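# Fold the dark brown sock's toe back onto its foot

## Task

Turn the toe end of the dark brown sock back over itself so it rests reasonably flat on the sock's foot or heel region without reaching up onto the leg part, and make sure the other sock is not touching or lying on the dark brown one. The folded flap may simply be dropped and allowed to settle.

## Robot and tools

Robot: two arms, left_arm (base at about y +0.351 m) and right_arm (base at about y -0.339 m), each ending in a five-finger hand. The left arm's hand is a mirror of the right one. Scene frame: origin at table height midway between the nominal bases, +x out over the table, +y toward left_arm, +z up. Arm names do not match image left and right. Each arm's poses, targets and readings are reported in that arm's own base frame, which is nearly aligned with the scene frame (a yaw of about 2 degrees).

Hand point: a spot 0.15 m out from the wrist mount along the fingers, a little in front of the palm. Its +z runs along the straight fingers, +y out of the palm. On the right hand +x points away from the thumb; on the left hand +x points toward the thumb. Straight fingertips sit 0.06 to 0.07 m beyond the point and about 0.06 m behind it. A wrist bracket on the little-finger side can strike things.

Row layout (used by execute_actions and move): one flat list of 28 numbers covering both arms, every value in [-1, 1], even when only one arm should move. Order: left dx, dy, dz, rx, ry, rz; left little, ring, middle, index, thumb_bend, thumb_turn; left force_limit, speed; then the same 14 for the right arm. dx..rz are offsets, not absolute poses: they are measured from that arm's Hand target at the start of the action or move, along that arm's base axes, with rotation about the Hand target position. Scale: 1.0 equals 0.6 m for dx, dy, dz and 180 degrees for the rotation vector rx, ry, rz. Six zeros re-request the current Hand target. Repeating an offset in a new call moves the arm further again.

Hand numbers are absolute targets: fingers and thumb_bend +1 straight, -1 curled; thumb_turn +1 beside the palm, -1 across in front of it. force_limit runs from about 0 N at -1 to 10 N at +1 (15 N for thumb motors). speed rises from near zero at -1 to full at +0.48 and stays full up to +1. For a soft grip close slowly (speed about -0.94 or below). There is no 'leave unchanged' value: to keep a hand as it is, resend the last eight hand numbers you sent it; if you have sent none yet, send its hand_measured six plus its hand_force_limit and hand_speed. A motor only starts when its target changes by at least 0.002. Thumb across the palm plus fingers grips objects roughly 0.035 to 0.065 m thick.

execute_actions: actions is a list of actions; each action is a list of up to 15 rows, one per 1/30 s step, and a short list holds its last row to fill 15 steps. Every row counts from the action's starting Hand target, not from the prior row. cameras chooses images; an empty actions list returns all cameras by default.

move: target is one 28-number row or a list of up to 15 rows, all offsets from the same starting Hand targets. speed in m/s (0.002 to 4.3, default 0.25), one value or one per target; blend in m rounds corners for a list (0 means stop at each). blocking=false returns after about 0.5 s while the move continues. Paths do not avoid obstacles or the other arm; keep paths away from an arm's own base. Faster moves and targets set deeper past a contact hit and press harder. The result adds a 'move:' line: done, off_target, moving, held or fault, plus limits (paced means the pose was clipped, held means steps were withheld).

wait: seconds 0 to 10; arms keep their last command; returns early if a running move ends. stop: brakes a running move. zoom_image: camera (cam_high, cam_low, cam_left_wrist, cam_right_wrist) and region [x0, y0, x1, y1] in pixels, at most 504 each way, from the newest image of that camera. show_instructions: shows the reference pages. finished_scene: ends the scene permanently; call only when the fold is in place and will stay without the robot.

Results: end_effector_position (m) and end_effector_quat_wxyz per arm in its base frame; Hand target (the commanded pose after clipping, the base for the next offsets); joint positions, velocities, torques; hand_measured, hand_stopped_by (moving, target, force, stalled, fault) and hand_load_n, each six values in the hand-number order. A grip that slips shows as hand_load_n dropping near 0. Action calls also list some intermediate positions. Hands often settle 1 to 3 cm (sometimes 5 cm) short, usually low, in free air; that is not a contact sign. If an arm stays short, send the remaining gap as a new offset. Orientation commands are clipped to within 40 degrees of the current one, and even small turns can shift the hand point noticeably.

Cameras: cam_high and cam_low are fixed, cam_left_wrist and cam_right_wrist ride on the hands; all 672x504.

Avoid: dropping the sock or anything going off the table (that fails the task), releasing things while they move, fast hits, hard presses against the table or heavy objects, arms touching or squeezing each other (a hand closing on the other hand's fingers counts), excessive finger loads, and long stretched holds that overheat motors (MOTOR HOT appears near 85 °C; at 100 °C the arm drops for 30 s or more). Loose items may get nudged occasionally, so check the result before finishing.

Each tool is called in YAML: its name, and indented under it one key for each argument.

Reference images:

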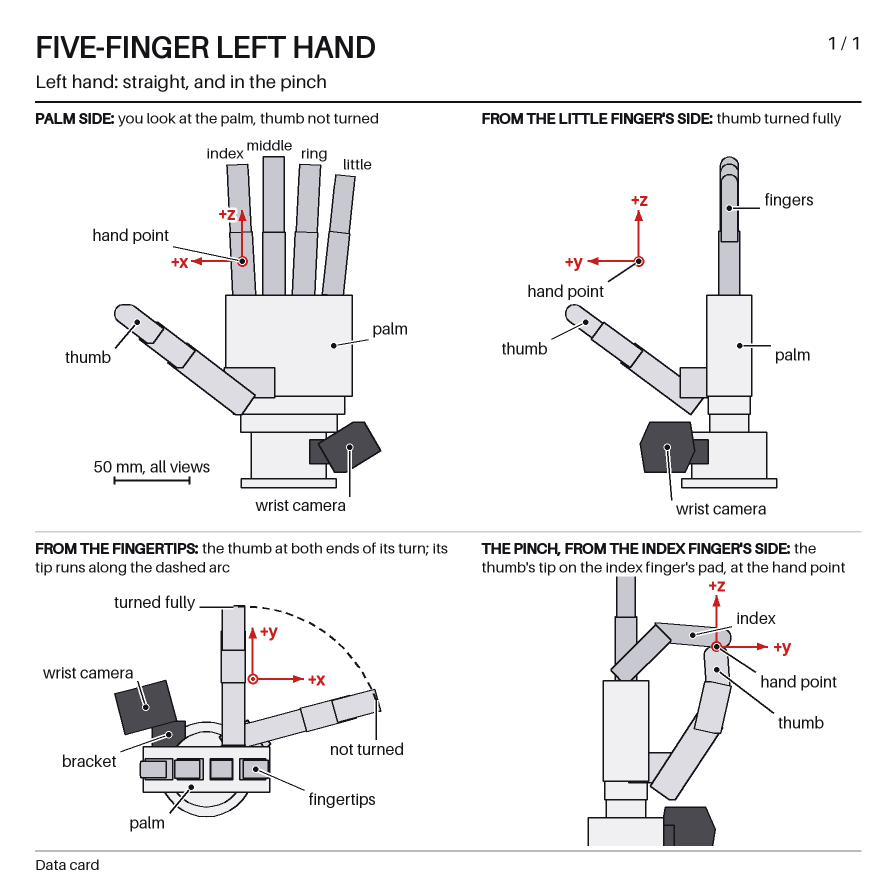

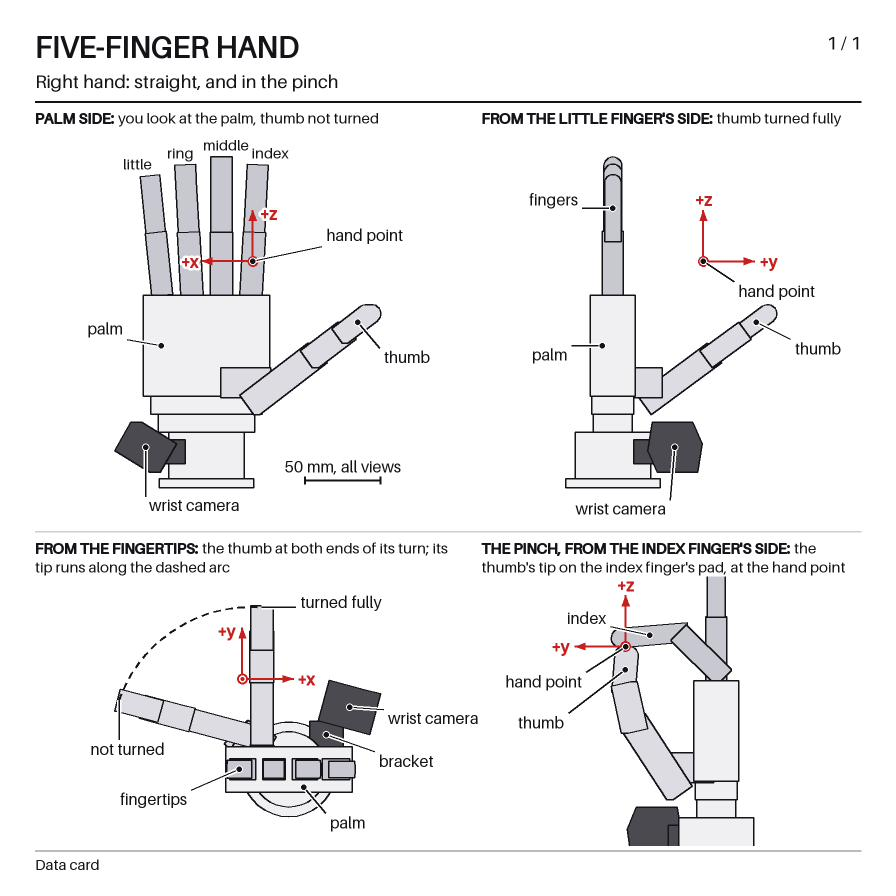

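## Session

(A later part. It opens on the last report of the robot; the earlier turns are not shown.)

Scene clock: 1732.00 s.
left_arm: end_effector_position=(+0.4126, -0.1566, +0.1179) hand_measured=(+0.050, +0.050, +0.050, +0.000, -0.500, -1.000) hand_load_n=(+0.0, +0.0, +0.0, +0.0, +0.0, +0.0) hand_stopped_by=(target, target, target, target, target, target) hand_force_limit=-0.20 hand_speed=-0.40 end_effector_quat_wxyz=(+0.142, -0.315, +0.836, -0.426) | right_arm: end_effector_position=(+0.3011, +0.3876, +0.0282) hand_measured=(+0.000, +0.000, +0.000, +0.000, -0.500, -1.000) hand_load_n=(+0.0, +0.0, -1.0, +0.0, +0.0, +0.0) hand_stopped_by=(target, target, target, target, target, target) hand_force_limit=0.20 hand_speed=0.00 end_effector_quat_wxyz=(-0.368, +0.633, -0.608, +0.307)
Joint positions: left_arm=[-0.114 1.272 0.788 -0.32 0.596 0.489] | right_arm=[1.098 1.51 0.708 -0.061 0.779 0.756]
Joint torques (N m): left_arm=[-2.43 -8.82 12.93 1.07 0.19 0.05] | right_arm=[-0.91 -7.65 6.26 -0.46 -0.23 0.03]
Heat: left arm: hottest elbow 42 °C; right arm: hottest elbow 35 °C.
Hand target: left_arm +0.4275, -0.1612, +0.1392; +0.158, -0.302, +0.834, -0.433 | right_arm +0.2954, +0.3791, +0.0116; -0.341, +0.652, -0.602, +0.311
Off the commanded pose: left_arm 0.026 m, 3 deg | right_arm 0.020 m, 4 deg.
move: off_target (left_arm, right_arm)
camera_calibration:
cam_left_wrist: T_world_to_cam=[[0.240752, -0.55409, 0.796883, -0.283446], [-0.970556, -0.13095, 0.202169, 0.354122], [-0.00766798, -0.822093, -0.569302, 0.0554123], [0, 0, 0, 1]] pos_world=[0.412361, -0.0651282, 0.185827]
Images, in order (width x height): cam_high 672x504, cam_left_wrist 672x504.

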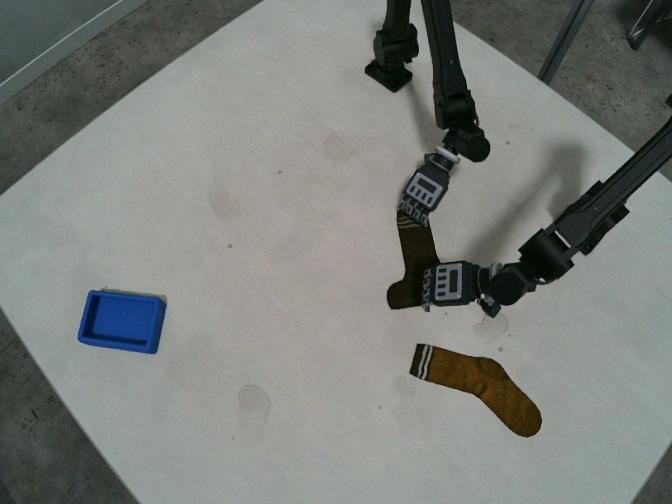

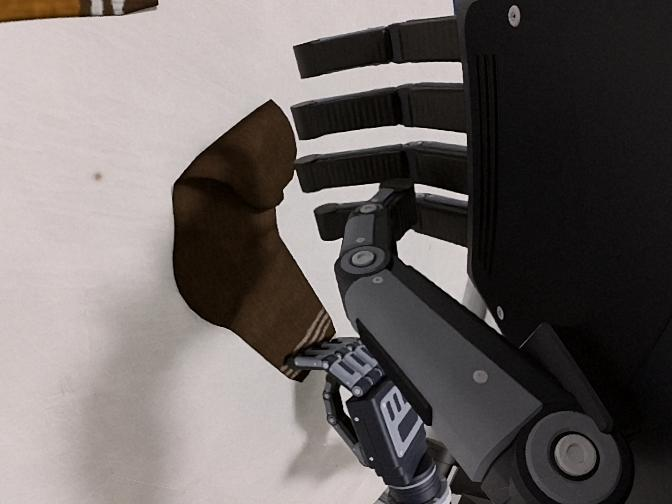

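move:
  target:
    - [0,0,0.02,0,0,0,1,1,1,0.05,-0.5,-1,-0.2,-0.4,0.01,0.01,0.06,0,0,0,0,0,0,0,-0.5,-1,0.2,0]
    - [-0.05,0.13,0.2172,0.1288,0.1841,0.1605,1,1,1,0.05,-0.5,-1,-0.2,-0.4,0.01,0.01,0.3,0,0,0,0,0,0,0,-0.5,-1,0.2,0]
  speed: [0.06,0.2]
  cameras: ["all"]

zoom_image:
  camera: "cam_high"
  region: [370, 200, 470, 320]

Scene clock: 1766.47 s.
left_arm: end_effector_position=(+0.3846, -0.0791, +0.2576) hand_measured=(+1.000, +1.000, +1.000, +0.050, -0.500, -1.000) hand_load_n=(+0.0, +0.0, +0.0, +0.0, +0.0, +0.0) hand_stopped_by=(target, target, target, target, target, target) hand_force_limit=-0.20 hand_speed=-0.40 end_effector_quat_wxyz=(+0.067, -0.565, +0.816, -0.101) | right_arm: end_effector_position=(+0.2913, +0.3745, +0.1617) hand_measured=(+0.000, +0.000, +0.000, +0.000, -0.500, -1.000) hand_load_n=(+0.0, +0.0, +0.0, +0.0, +0.0, +0.0) hand_stopped_by=(target, target, target, target, target, target) hand_force_limit=0.20 hand_speed=0.00 end_effector_quat_wxyz=(-0.323, +0.661, -0.600, +0.314)
Joint positions: left_arm=[-0.13 1.366 1.412 -1.38 0.058 0.224] | right_arm=[1.098 1.278 0.944 -0.634 0.765 0.753]
Joint torques (N m): left_arm=[-1.55 -9.29 14.06 0.12 -0.07 -0.22] | right_arm=[-1.32 -9.41 12.68 0.44 0.3 -0.01]
Motor temperatures (°C): left_arm=[23 26 47 27 26 24] | right_arm=[22 27 34 27 24 26]
Heat: left arm: hottest elbow 47 °C; right arm: hottest elbow 34 °C.
Hand target: left_arm +0.3974, -0.0833, +0.2695; +0.075, -0.569, +0.812, -0.107 | right_arm +0.3013, +0.3850, +0.1917; -0.342, +0.652, -0.602, +0.311
Off the commanded pose: left_arm 0.018 m, 1 deg | right_arm 0.033 m, 2 deg.
move: off_target (left_arm, right_arm)
camera_calibration:
cam_left_wrist: T_world_to_cam=[[0.816695, -0.522791, 0.244333, -0.421894], [-0.570798, -0.66958, 0.475239, 0.0421284], [-0.0848503, -0.52759, -0.845251, 0.322555], [0, 0, 0, 1]] pos_world=[0.395974, -0.0221777, 0.355701]
cam_right_wrist: T_world_to_cam=[[-0.522376, -0.318064, -0.791175, 0.399745], [-0.636943, 0.76243, 0.114035, -0.121893], [0.566946, 0.563503, -0.600864, -0.162347], [0, 0, 0, 1]] pos_world=[0.22322, 0.311563, 0.23262]

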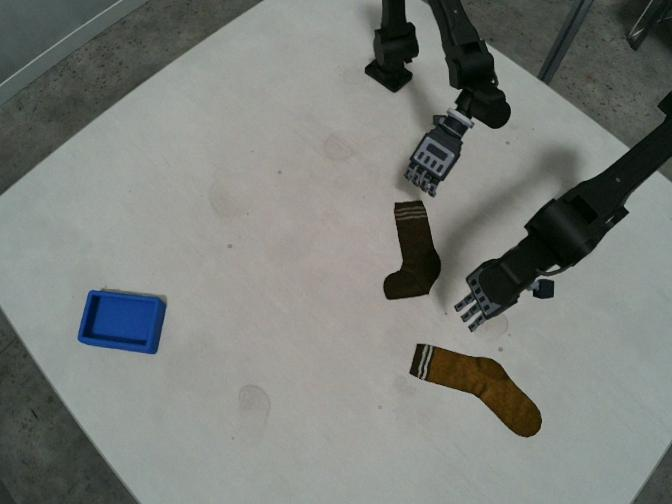

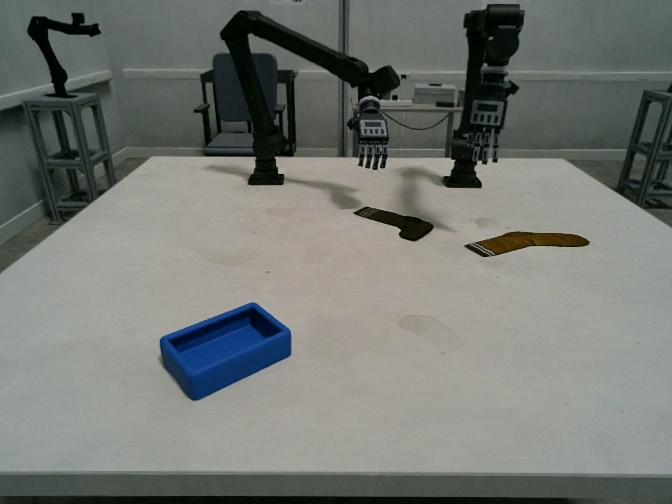

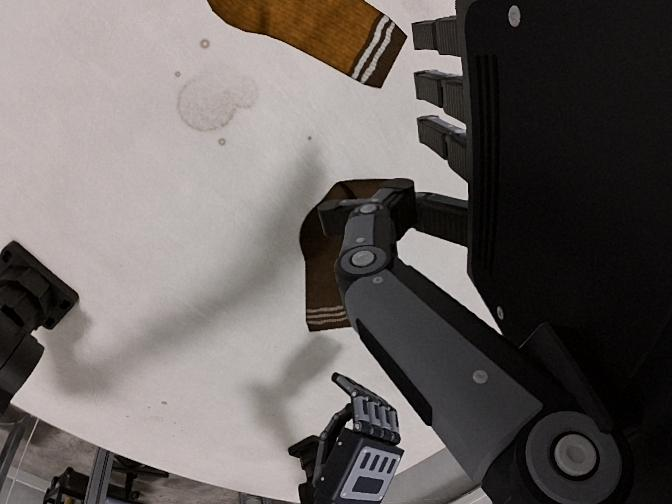

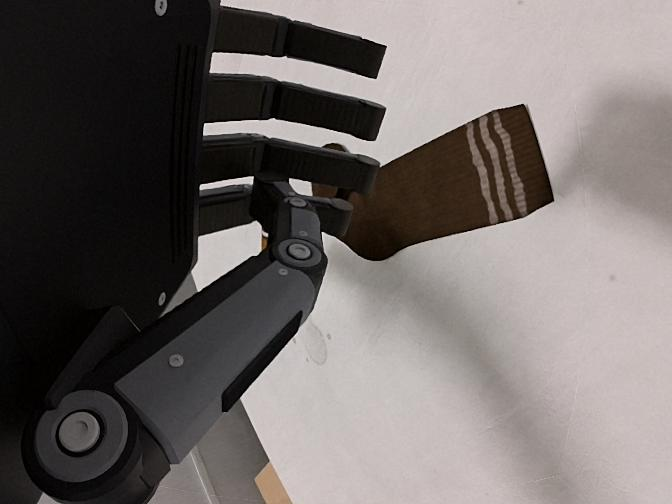

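Scaled by 4.200.

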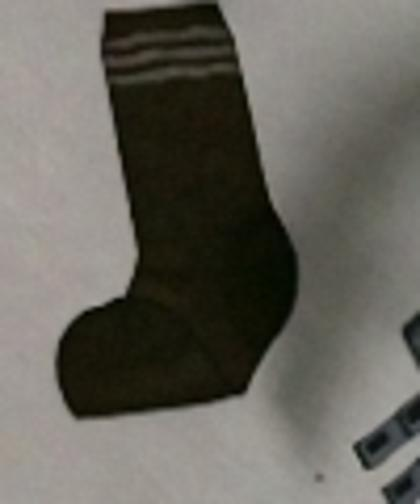

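move:
  target:
    - [0.0377,-0.2278,-0.2325,-0.1516,-0.169,-0.2357,1,1,1,0.05,-0.5,-1,-0.2,-0.4,0,0,0,0,0,0,0,0,0,0,-0.5,-1,0.2,0]
  speed: [0.2]
  cameras: ["cam_left_wrist","cam_high"]

zoom_image:
  camera: "cam_left_wrist"
  region: [100, 40, 440, 400]

Scene clock: 1812.00 s.
left_arm: end_effector_position=(+0.4204, -0.2159, +0.1374) hand_measured=(+1.000, +1.000, +1.000, +0.050, -0.500, -1.000) hand_load_n=(+0.0, +0.0, +0.0, +0.0, +0.0, +0.0) hand_stopped_by=(target, target, target, target, target, target) hand_force_limit=-0.20 hand_speed=-0.40 end_effector_quat_wxyz=(+0.105, -0.209, +0.863, -0.449) | right_arm: end_effector_position=(+0.2913, +0.3745, +0.1617) hand_measured=(+0.000, +0.000, +0.000, +0.000, -0.500, -1.000) hand_load_n=(+0.0, +0.0, +0.0, +0.0, +0.0, +0.0) hand_stopped_by=(target, target, target, target, target, target) hand_force_limit=0.20 hand_speed=0.00 end_effector_quat_wxyz=(-0.323, +0.661, -0.600, +0.314)
Joint positions: left_arm=[-0.226 1.354 0.916 -0.395 0.68 0.598] | right_arm=[1.098 1.278 0.944 -0.634 0.765 0.753]
Joint torques (N m): left_arm=[-2.32 -9.05 8.76 1.88 0.47 0.11] | right_arm=[-1.32 -9.35 12.7 0.43 0.3 -0.01]
Heat: left arm: hottest elbow 47 °C; right arm: hottest elbow 38 °C.
Hand target: left_arm +0.4200, -0.2198, +0.1301; +0.104, -0.198, +0.865, -0.449 | right_arm +0.3013, +0.3850, +0.1917; -0.342, +0.652, -0.602, +0.311
Off the commanded pose: left_arm 0.008 m, 1 deg | right_arm 0.033 m, 2 deg.
move: off_target (right_arm)
camera_calibration:
cam_left_wrist: T_world_to_cam=[[0.0776433, -0.585041, 0.807279, -0.273321], [-0.980994, 0.0995959, 0.166529, 0.408957], [-0.177828, -0.804865, -0.566188, 0.0927365], [0, 0, 0, 1]] pos_world=[0.438897, -0.125994, 0.20505]
Images, in order (width x height): cam_high 672x504, cam_left_wrist 672x504.

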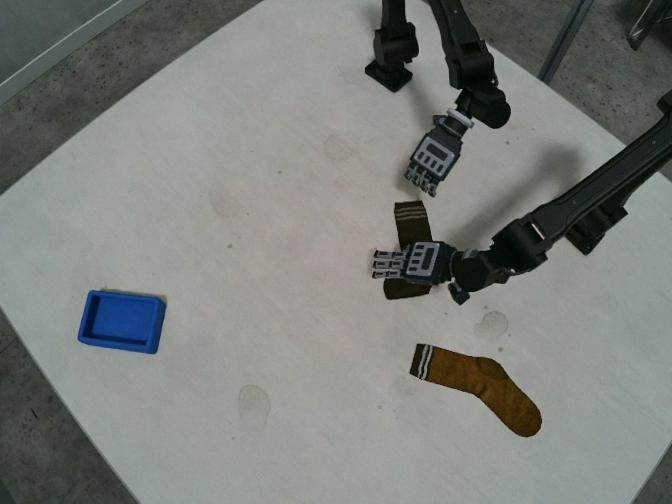

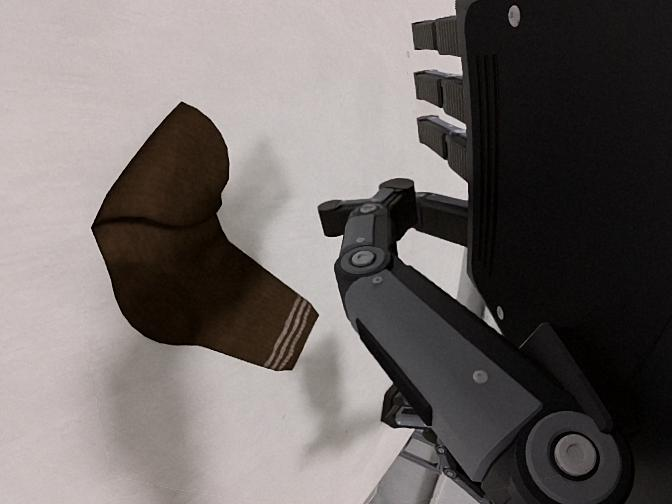

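Scaled by 1.400 from the camera's 672x504 image, which has a finer 960x720 frame.

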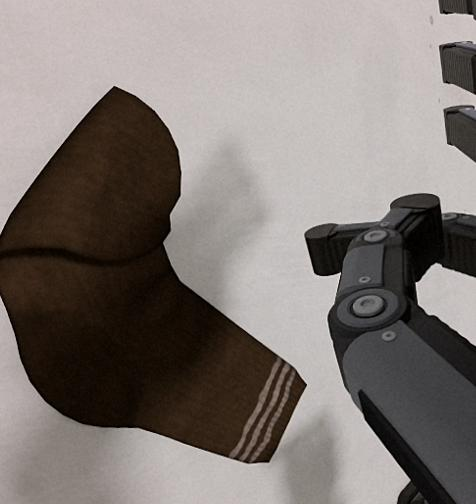

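move:
  target:
    - [0.0333,-0.0503,-0.0335,0,0,0.0778,1,1,0,0,-0.5,-1,0.2,0,0.0495,0.0147,-0.1862,0,0,0,0,0,0,0,-0.5,-1,0.2,0]
    - [0.0333,-0.0503,-0.0335,0,0,0.0778,1,1,0,0,-0.5,-1,0.2,0,0.0495,0.0147,-0.3278,0,0,0,0,0,0,0,-0.5,-1,0.2,0]
  speed: [0.15,0.05]
  cameras: ["cam_left_wrist","cam_right_wrist","cam_high"]

zoom_image:
  camera: "cam_left_wrist"
  region: [60, 20, 400, 400]

Scene clock: 1863.97 s.
left_arm: end_effector_position=(+0.4420, -0.2464, +0.1200) hand_measured=(+1.000, +1.000, +0.000, +0.000, -0.500, -1.000) hand_load_n=(+0.5, +0.0, +0.0, +0.0, +0.0, +0.0) hand_stopped_by=(target, target, target, target, target, target) hand_force_limit=0.20 hand_speed=0.00 end_effector_quat_wxyz=(+0.165, -0.295, +0.835, -0.434) | right_arm: end_effector_position=(+0.3348, +0.4112, +0.0289) hand_measured=(+0.000, +0.000, +0.000, +0.000, -0.500, -1.000) hand_load_n=(+0.0, +0.0, -2.0, +0.0, +0.0, +0.0) hand_stopped_by=(target, target, target, target, target, target) hand_force_limit=0.20 hand_speed=0.00 end_effector_quat_wxyz=(-0.374, +0.633, -0.606, +0.303)
Joint positions: left_arm=[-0.33 1.377 0.861 -0.162 0.434 0.35] | right_arm=[1.049 1.588 0.792 -0.015 0.738 0.698]
Joint torques (N m): left_arm=[-2.02 -8.29 8.4 2.33 0.06 -0.14] | right_arm=[-1.55 -6.95 4.45 1.21 -0.12 0]
Motor temperatures (°C): left_arm=[23 26 44 27 26 24] | right_arm=[22 27 40 27 24 26]
Heat: left arm: hottest elbow 44 °C; right arm: hottest elbow 40 °C.
Hand target: left_arm +0.4400, -0.2500, +0.1098; +0.158, -0.302, +0.835, -0.432 | right_arm +0.3312, +0.3939, -0.0049; -0.342, +0.652, -0.602, +0.311
Off the commanded pose: left_arm 0.011 m, 1 deg | right_arm 0.038 m, 4 deg.
move: off_target (left_arm, right_arm)
camera_calibration:
cam_left_wrist: T_world_to_cam=[[0.182656, -0.562144, 0.806617, -0.319499], [-0.98306, -0.117086, 0.141012, 0.386745], [0.0151742, -0.818709, -0.574008, -0.0256652], [0, 0, 0, 1]] pos_world=[0.438942, -0.155335, 0.188446]
cam_right_wrist: T_world_to_cam=[[-0.472179, -0.232712, -0.850231, 0.278931], [-0.643952, 0.74973, 0.152417, -0.100562], [0.601974, 0.619476, -0.503862, -0.325052], [0, 0, 0, 1]] pos_world=[0.262621, 0.341667, 0.088702]
Images, in order (width x height): cam_high 672x504, cam_left_wrist 672x504, cam_right_wrist 672x504.

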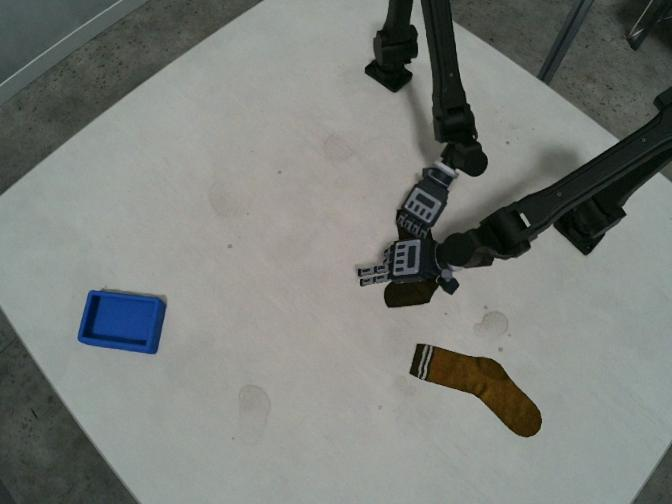

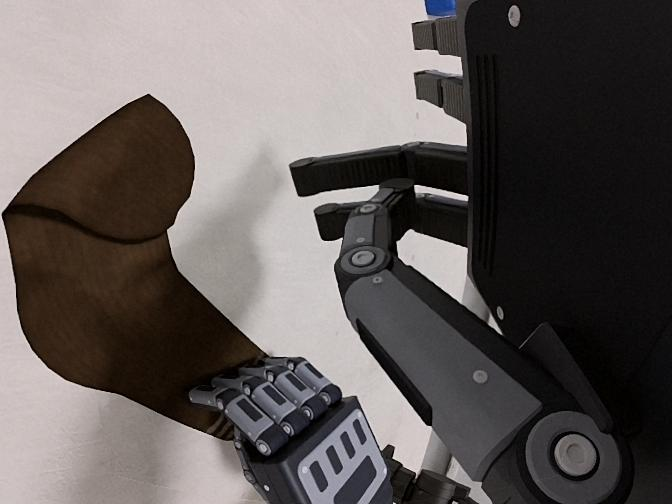

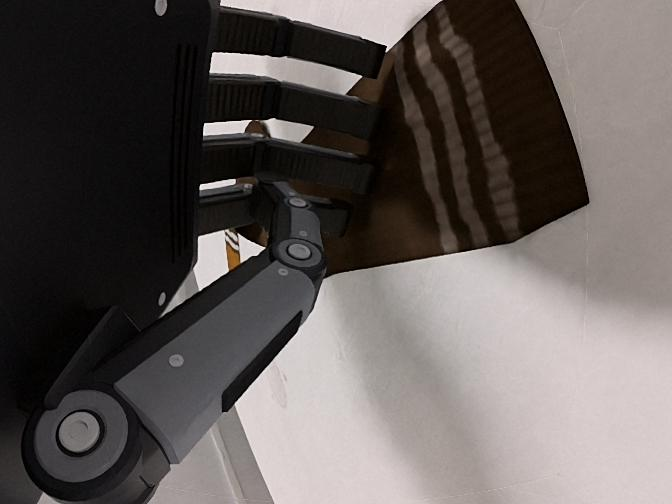

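Scaled by 1.326 from the camera's 672x504 image, which has a finer 960x720 frame.

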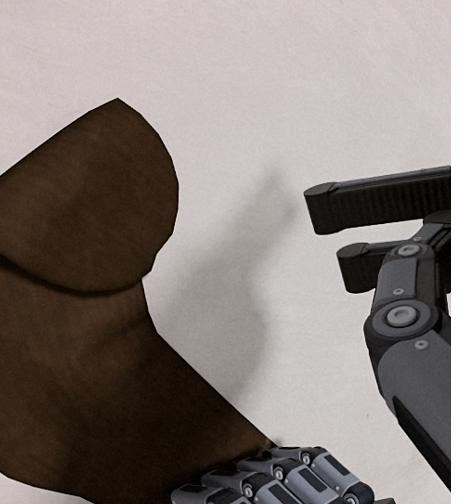

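move:
  target:
    - [0.0258,0.0045,-0.09,0,0,0,1,1,0,0,-0.5,-1,0.2,0,0,0,0,0,0,0,0,0,0,0,-0.5,-1,0.2,0]
    - [0.0258,0.0045,-0.151,0,0,0,1,1,0,0,-0.5,-1,0.2,0,0,0,0,0,0,0,0,0,0,0,-0.5,-1,0.2,0]
  speed: [0.1,0.05]
  cameras: ["cam_left_wrist"]

Scene clock: 1888.03 s.
left_arm: end_effector_position=(+0.4550, -0.2520, +0.0286) hand_measured=(+1.000, +1.000, +0.000, +0.000, -0.500, -1.000) hand_load_n=(-0.5, +0.0, +0.0, +0.0, +0.0, +0.0) hand_stopped_by=(target, target, target, target, target, target) hand_force_limit=0.20 hand_speed=0.00 end_effector_quat_wxyz=(+0.161, -0.295, +0.836, -0.435) | right_arm: end_effector_position=(+0.3348, +0.4112, +0.0289) hand_measured=(+0.000, +0.000, +0.000, +0.000, -0.500, -1.000) hand_load_n=(+0.0, +0.0, -2.0, +0.0, +0.0, +0.0) hand_stopped_by=(target, target, target, target, target, target) hand_force_limit=0.20 hand_speed=0.00 end_effector_quat_wxyz=(-0.374, +0.633, -0.606, +0.303)
Joint positions: left_arm=[-0.33 1.586 0.793 0.11 0.442 0.35] | right_arm=[1.049 1.588 0.792 -0.015 0.738 0.698]
Joint torques (N m): left_arm=[0.03 -9.82 6.95 2.09 0.29 -0.04] | right_arm=[-1.55 -7 4.45 1.2 -0.12 -0.01]
Heat: left arm: hottest elbow 43 °C; right arm: hottest elbow 38 °C.
Hand target: left_arm +0.4555, -0.2473, +0.0193; +0.158, -0.302, +0.835, -0.433 | right_arm +0.3312, +0.3939, -0.0049; -0.342, +0.652, -0.602, +0.311
Off the commanded pose: left_arm 0.011 m, 1 deg | right_arm 0.038 m, 4 deg.
move: off_target (left_arm, right_arm)
camera_calibration:
cam_left_wrist: T_world_to_cam=[[0.185574, -0.56119, 0.806615, -0.252374], [-0.982607, -0.111622, 0.148405, 0.412741], [0.00675287, -0.820126, -0.572144, -0.0794732], [0, 0, 0, 1]] pos_world=[0.452933, -0.160737, 0.0968462]
Images, in order (width x height): cam_left_wrist 672x504.

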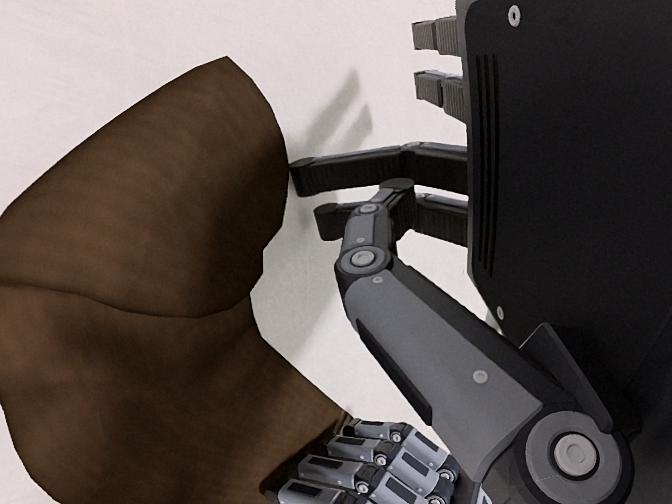

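move:
  target:
    - [0,0,-0.008,0,0,0,1,1,0,0,-0.5,-1,0.2,0,0,0,0,0,0,0,0,0,0,0,-0.5,-1,0.2,0]
    - [-0.041,0.0287,-0.008,0,0,0,1,1,0,0,-0.5,-1,0.2,0,0,0,0,0,0,0,0,0,0,0,-0.5,-1,0.2,0]
  speed: [0.1,0.04]
  blend: [0.003,0]
  cameras: ["cam_left_wrist"]

Scene clock: 1896.73 s.
left_arm: end_effector_position=(+0.4390, -0.2396, +0.0258) hand_measured=(+1.000, +1.000, +0.000, +0.000, -0.500, -1.000) hand_load_n=(+0.0, +0.0, +0.5, +0.0, +0.0, +0.0) hand_stopped_by=(target, target, target, target, target, target) hand_force_limit=0.20 hand_speed=0.00 end_effector_quat_wxyz=(+0.163, -0.296, +0.831, -0.442) | right_arm: end_effector_position=(+0.3348, +0.4112, +0.0289) hand_measured=(+0.000, +0.000, +0.000, +0.000, -0.500, -1.000) hand_load_n=(+0.0, +0.0, -2.0, -0.5, +0.0, +0.0) hand_stopped_by=(target, target, target, target, target, target) hand_force_limit=0.20 hand_speed=0.00 end_effector_quat_wxyz=(-0.374, +0.633, -0.606, +0.303)
Joint positions: left_arm=[-0.31 1.55 0.727 0.153 0.462 0.35] | right_arm=[1.049 1.588 0.792 -0.015 0.738 0.698]
Joint torques (N m): left_arm=[-0.26 -10.11 5.45 1.25 0.22 0.13] | right_arm=[-1.61 -7 4.46 1.2 -0.12 -0.01]
Heat: left arm: hottest elbow 42 °C; right arm: hottest elbow 37 °C.
Hand target: left_arm +0.4309, -0.2302, +0.0146; +0.158, -0.301, +0.835, -0.433 | right_arm +0.3312, +0.3939, -0.0049; -0.342, +0.652, -0.602, +0.311
Off the commanded pose: left_arm 0.017 m, 1 deg | right_arm 0.038 m, 4 deg.
move: off_target (left_arm, right_arm); blend cut to 0.0025 m at target 1
camera_calibration:
cam_left_wrist: T_world_to_cam=[[0.181825, -0.547519, 0.8168, -0.235467], [-0.983221, -0.11363, 0.142703, 0.398688], [0.0146805, -0.829043, -0.558993, -0.0768552], [0, 0, 0, 1]] pos_world=[0.43594, -0.147336, 0.0924739]
Images, in order (width x height): cam_left_wrist 672x504.

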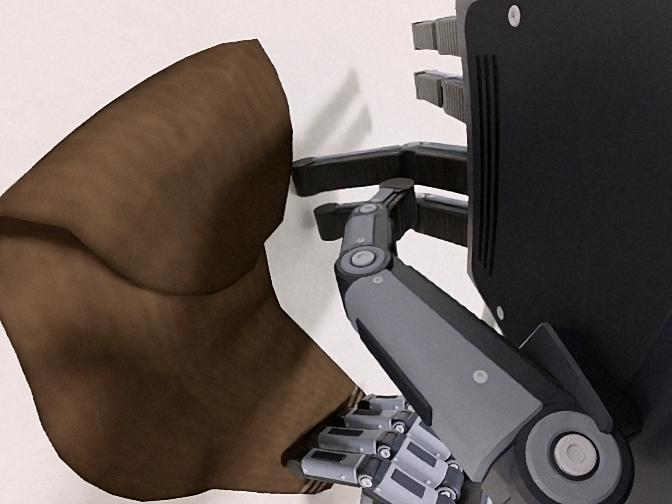

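move:
  target:
    - [-0.041,0.0287,0.0,0,0,0,1,1,0,0,-0.5,-1,0.2,0,0,0,0,0,0,0,0,0,0,0,-0.5,-1,0.2,0]
  speed: [0.04]
  cameras: ["cam_left_wrist"]

Scene clock: 1900.53 s.
left_arm: end_effector_position=(+0.4142, -0.2223, +0.0253) hand_measured=(+1.000, +1.000, +0.000, +0.000, -0.500, -1.000) hand_load_n=(+0.0, +0.0, +1.0, +0.0, +0.0, +0.0) hand_stopped_by=(target, target, target, target, target, target) hand_force_limit=0.20 hand_speed=0.00 end_effector_quat_wxyz=(+0.161, -0.299, +0.830, -0.442) | right_arm: end_effector_position=(+0.3348, +0.4112, +0.0289) hand_measured=(+0.000, +0.000, +0.000, +0.000, -0.500, -1.000) hand_load_n=(+0.0, +0.0, -2.0, +0.0, +0.0, +0.0) hand_stopped_by=(target, target, target, target, target, target) hand_force_limit=0.20 hand_speed=0.00 end_effector_quat_wxyz=(-0.374, +0.633, -0.606, +0.303)
Joint positions: left_arm=[-0.285 1.486 0.65 0.156 0.482 0.362] | right_arm=[1.049 1.588 0.792 -0.015 0.738 0.698]
Joint torques (N m): left_arm=[-0.32 -9.41 5.57 1.51 0.2 0.16] | right_arm=[-1.61 -6.95 4.45 1.18 -0.12 -0.01]
Heat: left arm: hottest elbow 42 °C; right arm: hottest elbow 37 °C.
Hand target: left_arm +0.4063, -0.2129, +0.0145; +0.158, -0.301, +0.835, -0.433 | right_arm +0.3312, +0.3939, -0.0049; -0.342, +0.652, -0.602, +0.311
Off the commanded pose: left_arm 0.016 m, 1 deg | right_arm 0.038 m, 4 deg.
move: off_target (left_arm, right_arm)
camera_calibration:
cam_left_wrist: T_world_to_cam=[[0.186902, -0.544981, 0.817351, -0.222714], [-0.982271, -0.11599, 0.147275, 0.375363], [0.0145426, -0.830387, -0.556998, -0.0626189], [0, 0, 0, 1]] pos_world=[0.411244, -0.129835, 0.0918758]
Images, in order (width x height): cam_left_wrist 672x504.

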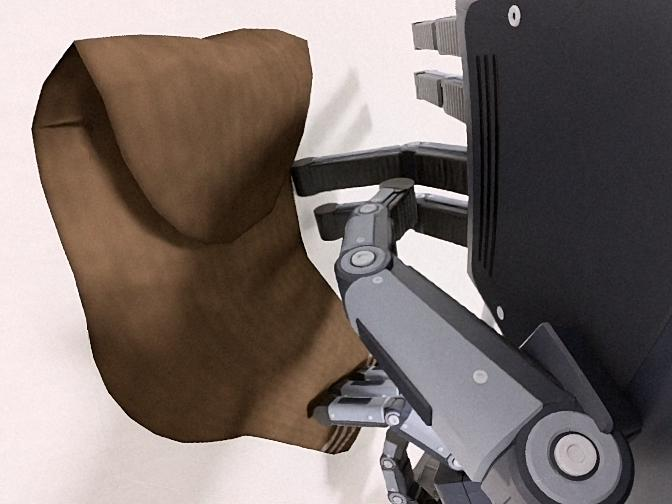

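move:
  target:
    - [0.022,-0.024,0.01,0,0,0,1,1,0,0,-0.5,-1,0.2,0,0,0,0,0,0,0,0,0,0,0,-0.5,-1,0.2,0]
    - [0.03,-0.035,0.18,0,0,0,1,1,0,0,-0.5,-1,0.2,0,0,0,0,0,0,0,0,0,0,0,-0.5,-1,0.2,0]
  speed: [0.04,0.1]
  cameras: ["cam_left_wrist","cam_high"]

zoom_image:
  camera: "cam_left_wrist"
  region: [60, 20, 400, 400]

Scene clock: 1907.10 s.
left_arm: end_effector_position=(+0.4108, -0.2245, +0.1004) hand_measured=(+1.000, +1.000, +0.000, +0.000, -0.500, -1.000) hand_load_n=(+0.0, +0.0, +0.0, +0.0, +0.0, +0.0) hand_stopped_by=(target, target, target, target, target, target) hand_force_limit=0.20 hand_speed=0.00 end_effector_quat_wxyz=(+0.147, -0.308, +0.840, -0.421) | right_arm: end_effector_position=(+0.3348, +0.4112, +0.0289) hand_measured=(+0.000, +0.000, +0.000, +0.000, -0.500, -1.000) hand_load_n=(+0.0, +0.0, -2.0, +0.0, +0.0, +0.0) hand_stopped_by=(target, target, target, target, target, target) hand_force_limit=0.20 hand_speed=0.00 end_effector_quat_wxyz=(-0.374, +0.633, -0.606, +0.303)
Joint positions: left_arm=[-0.301 1.327 0.776 -0.184 0.455 0.363] | right_arm=[1.049 1.588 0.792 -0.015 0.738 0.698]
Joint torques (N m): left_arm=[-1.79 -9.47 12.79 1.18 0.11 -0.14] | right_arm=[-1.61 -7 4.48 1.2 -0.12 -0.01]
Heat: left arm: hottest elbow 41 °C; right arm: hottest elbow 36 °C.
Hand target: left_arm +0.4243, -0.2339, +0.1226; +0.158, -0.301, +0.835, -0.433 | right_arm +0.3312, +0.3939, -0.0048; -0.342, +0.652, -0.602, +0.311
Off the commanded pose: left_arm 0.028 m, 2 deg | right_arm 0.038 m, 4 deg.
move: off_target (left_arm, right_arm)
camera_calibration:
cam_left_wrist: T_world_to_cam=[[0.226134, -0.570387, 0.789634, -0.303588], [-0.974051, -0.124623, 0.188927, 0.351163], [-0.00935445, -0.811867, -0.583767, -0.00595141], [0, 0, 0, 1]] pos_world=[0.410647, -0.134231, 0.169905]
Images, in order (width x height): cam_high 672x504, cam_left_wrist 672x504.

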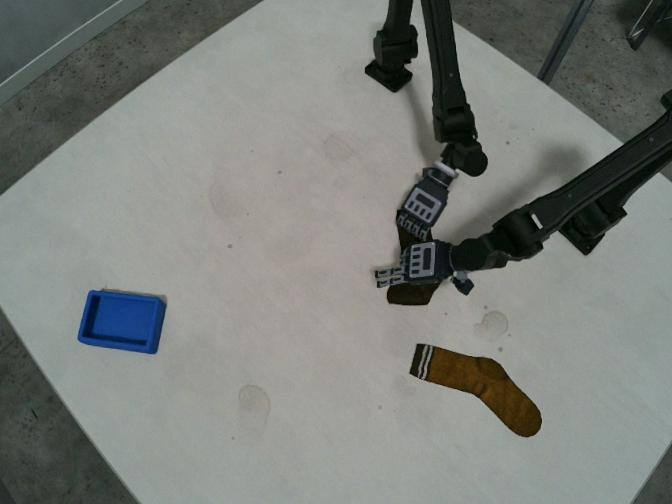

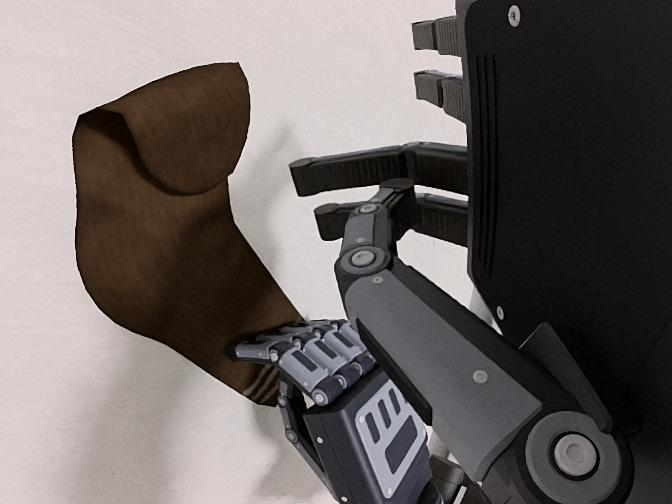

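Scaled by 1.326 from the camera's 672x504 image, which has a finer 960x720 frame.

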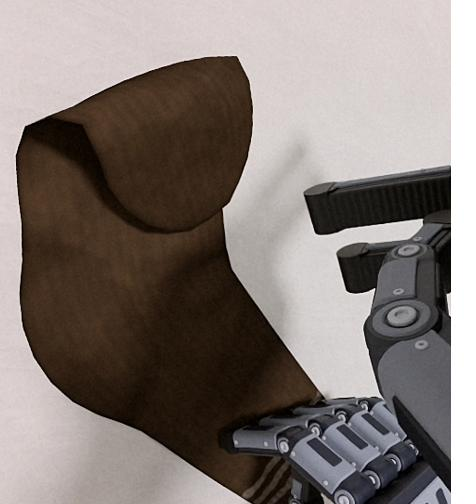

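move:
  target:
    - [0,0,0.02,0,0,0,1,1,0,0,-0.5,-1,0.2,0,0.006,0.028,0.055,0,0,0,0,0,0,0,-0.5,-1,0.2,0]
    - [0,0,0.02,0,0,0,1,1,0,0,-0.5,-1,0.2,0,0.006,0.028,0.3,0,0,0,0,0,0,0,-0.5,-1,0.2,0]
  speed: [0.05,0.12]
  cameras: ["cam_left_wrist","cam_high","cam_low"]

zoom_image:
  camera: "cam_left_wrist"
  region: [60, 20, 400, 400]

zoom_image:
  camera: "cam_low"
  region: [340, 190, 460, 260]

Scene clock: 1914.07 s.
left_arm: end_effector_position=(+0.4092, -0.2240, +0.1084) hand_measured=(+1.000, +1.000, +0.000, +0.000, -0.500, -1.000) hand_load_n=(+0.0, +0.0, +0.0, +0.0, +0.0, +0.0) hand_stopped_by=(target, target, target, target, target, target) hand_force_limit=0.20 hand_speed=0.00 end_effector_quat_wxyz=(+0.144, -0.309, +0.841, -0.419) | right_arm: end_effector_position=(+0.3270, +0.3978, +0.1481) hand_measured=(+0.000, +0.000, +0.000, +0.000, -0.500, -1.000) hand_load_n=(+0.0, +0.0, +0.0, +0.0, +0.0, +0.0) hand_stopped_by=(target, target, target, target, target, target) hand_force_limit=0.20 hand_speed=0.00 end_effector_quat_wxyz=(-0.323, +0.661, -0.600, +0.315)
Joint positions: left_arm=[-0.301 1.312 0.791 -0.221 0.455 0.363] | right_arm=[1.049 1.388 1.003 -0.545 0.738 0.698]
Joint torques (N m): left_arm=[-2.37 -9.41 13.3 1.18 0.05 -0.11] | right_arm=[-0.73 -10.81 12.3 0.47 0.29 0.1]
Heat: left arm: hottest elbow 42 °C; right arm: hottest elbow 36 °C.
Hand target: left_arm +0.4244, -0.2339, +0.1346; +0.158, -0.301, +0.835, -0.433 | right_arm +0.3348, +0.4106, +0.1751; -0.342, +0.652, -0.602, +0.311
Off the commanded pose: left_arm 0.032 m, 2 deg | right_arm 0.031 m, 2 deg.
move: off_target (left_arm, right_arm)
camera_calibration:
cam_left_wrist: T_world_to_cam=[[0.232206, -0.572261, 0.78651, -0.31192], [-0.972569, -0.125128, 0.196095, 0.346706], [-0.0138025, -0.810469, -0.585619, 0.00146336], [0, 0, 0, 1]] pos_world=[0.409646, -0.133931, 0.178198]
Images, in order (width x height): cam_high 672x504, cam_low 672x504, cam_left_wrist 672x504.

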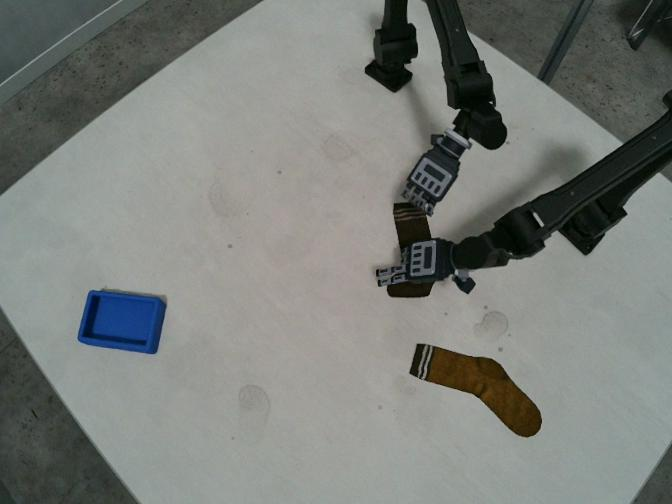

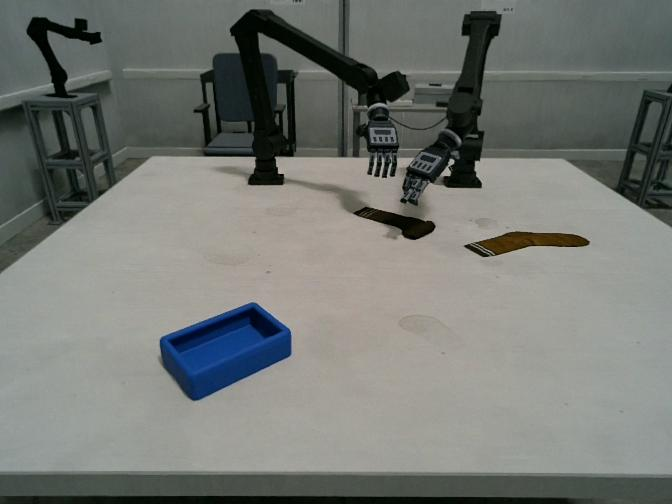

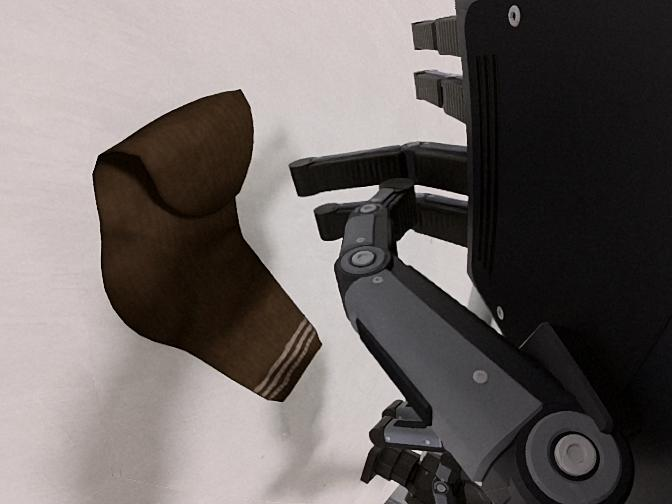

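Scaled by 1.326 from the camera's 672x504 image, which has a finer 960x720 frame.

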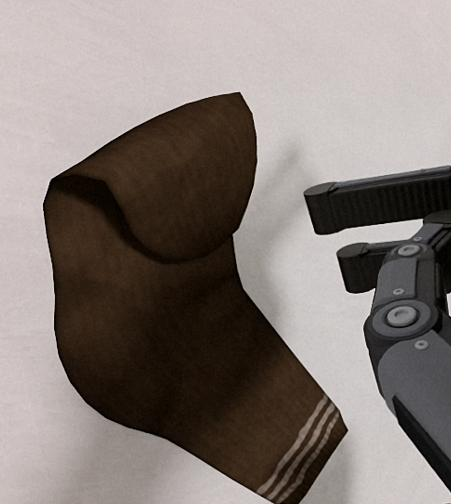

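Scaled by 4.200.

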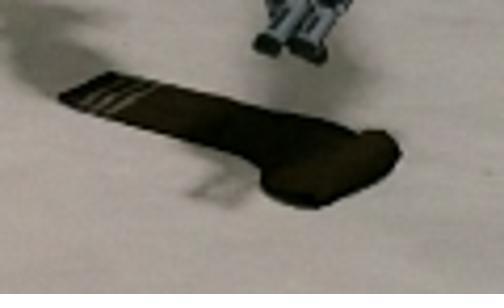

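move:
  target:
    - [0,0,0.15,0,0,0,1,1,0,0,-0.5,-1,0.2,0,0,0,0.1,0,0,0,0,0,0,0,-0.5,-1,0.2,0]
    - [-0.12,0.3,0.2,0,0,0,1,1,0,0,-0.5,-1,0.2,0,-0.08,-0.1,0.12,0,0,0,0,0,0,0,-0.5,-1,0.2,0]
  speed: [0.15,0.2]
  cameras: ["cam_high","cam_low","cam_left_wrist"]

zoom_image:
  camera: "cam_high"
  region: [370, 190, 470, 310]

zoom_image:
  camera: "cam_left_wrist"
  region: [60, 150, 360, 450]

Scene clock: 1923.67 s.
left_arm: end_effector_position=(+0.3501, -0.0546, +0.2463) hand_measured=(+1.000, +1.000, +0.000, +0.000, -0.500, -1.000) hand_load_n=(+0.0, +0.0, -0.5, +0.0, +0.0, +0.0) hand_stopped_by=(target, target, target, target, target, target) hand_force_limit=0.20 hand_speed=0.00 end_effector_quat_wxyz=(+0.150, -0.312, +0.833, -0.432) | right_arm: end_effector_position=(+0.2934, +0.3491, +0.2448) hand_measured=(+0.000, +0.000, +0.000, +0.000, -0.500, -1.000) hand_load_n=(+0.0, +0.0, +0.0, +0.0, +0.5, +0.0) hand_stopped_by=(target, target, target, target, target, target) hand_force_limit=0.20 hand_speed=0.00 end_effector_quat_wxyz=(-0.339, +0.651, -0.602, +0.314)
Joint positions: left_arm=[0.204 1.016 0.967 -0.941 0.801 0.807] | right_arm=[1.065 1.146 1.041 -0.799 0.753 0.713]
Joint torques (N m): left_arm=[-1.08 -6.18 11.37 0.8 0.6 0.14] | right_arm=[0.32 -7.59 8.75 0.5 0.49 0.27]
Heat: left arm: hottest elbow 43 °C; right arm: hottest elbow 38 °C.
Hand target: left_arm +0.3523, -0.0539, +0.2545; +0.158, -0.301, +0.835, -0.433 | right_arm +0.2868, +0.3506, +0.2471; -0.342, +0.652, -0.602, +0.311
Off the commanded pose: left_arm 0.009 m, 1 deg | right_arm 0.007 m, 0 deg.
move: done
camera_calibration:
cam_left_wrist: T_world_to_cam=[[0.223765, -0.549322, 0.805093, -0.310104], [-0.974626, -0.131085, 0.181444, 0.287373], [0.0058644, -0.825265, -0.564715, 0.205811], [0, 0, 0, 1]] pos_world=[0.348264, 0.0371721, 0.313746]
Images, in order (width x height): cam_high 672x504, cam_low 672x504, cam_left_wrist 672x504.

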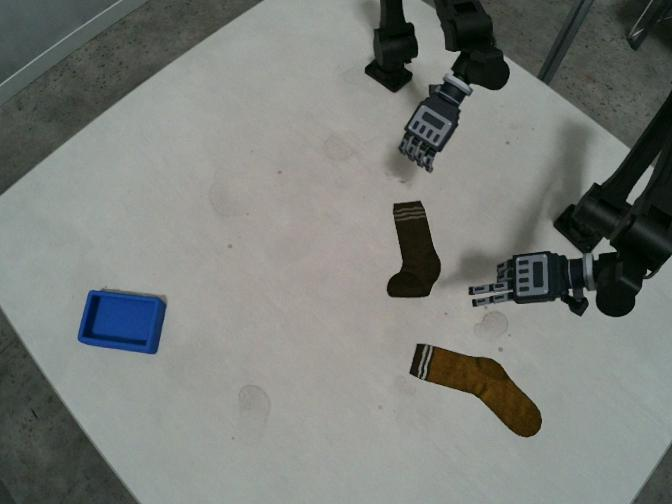

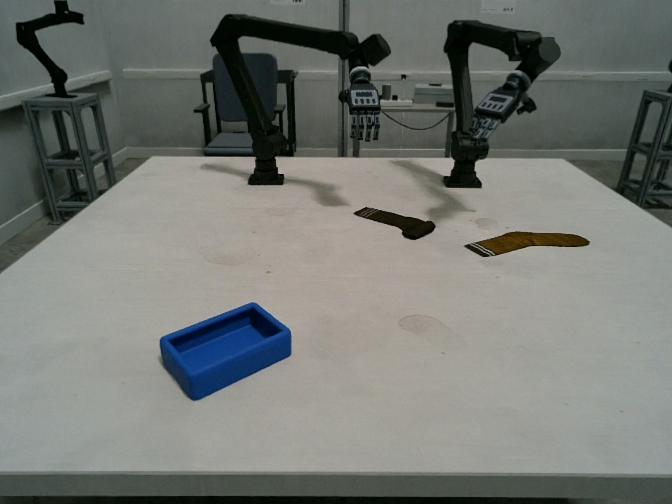

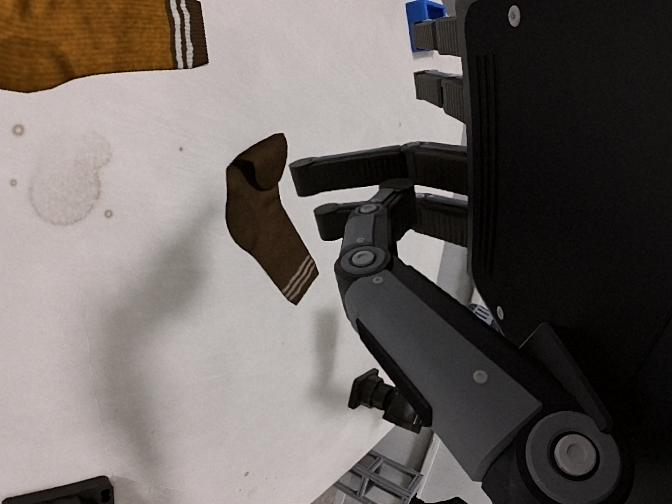

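Scaled by 4.200.

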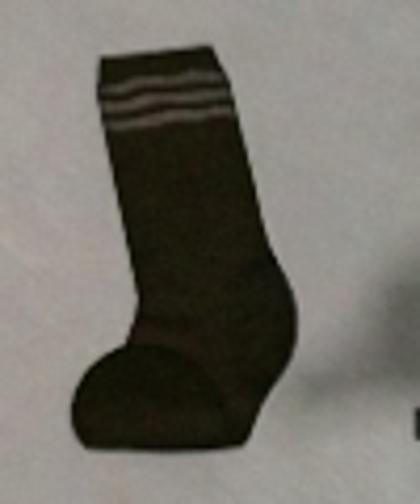

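Scaled by 1.680 from the camera's 672x504 image, which has a finer 960x720 frame.

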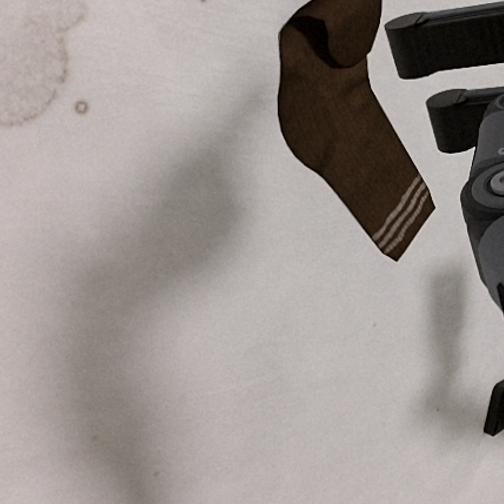

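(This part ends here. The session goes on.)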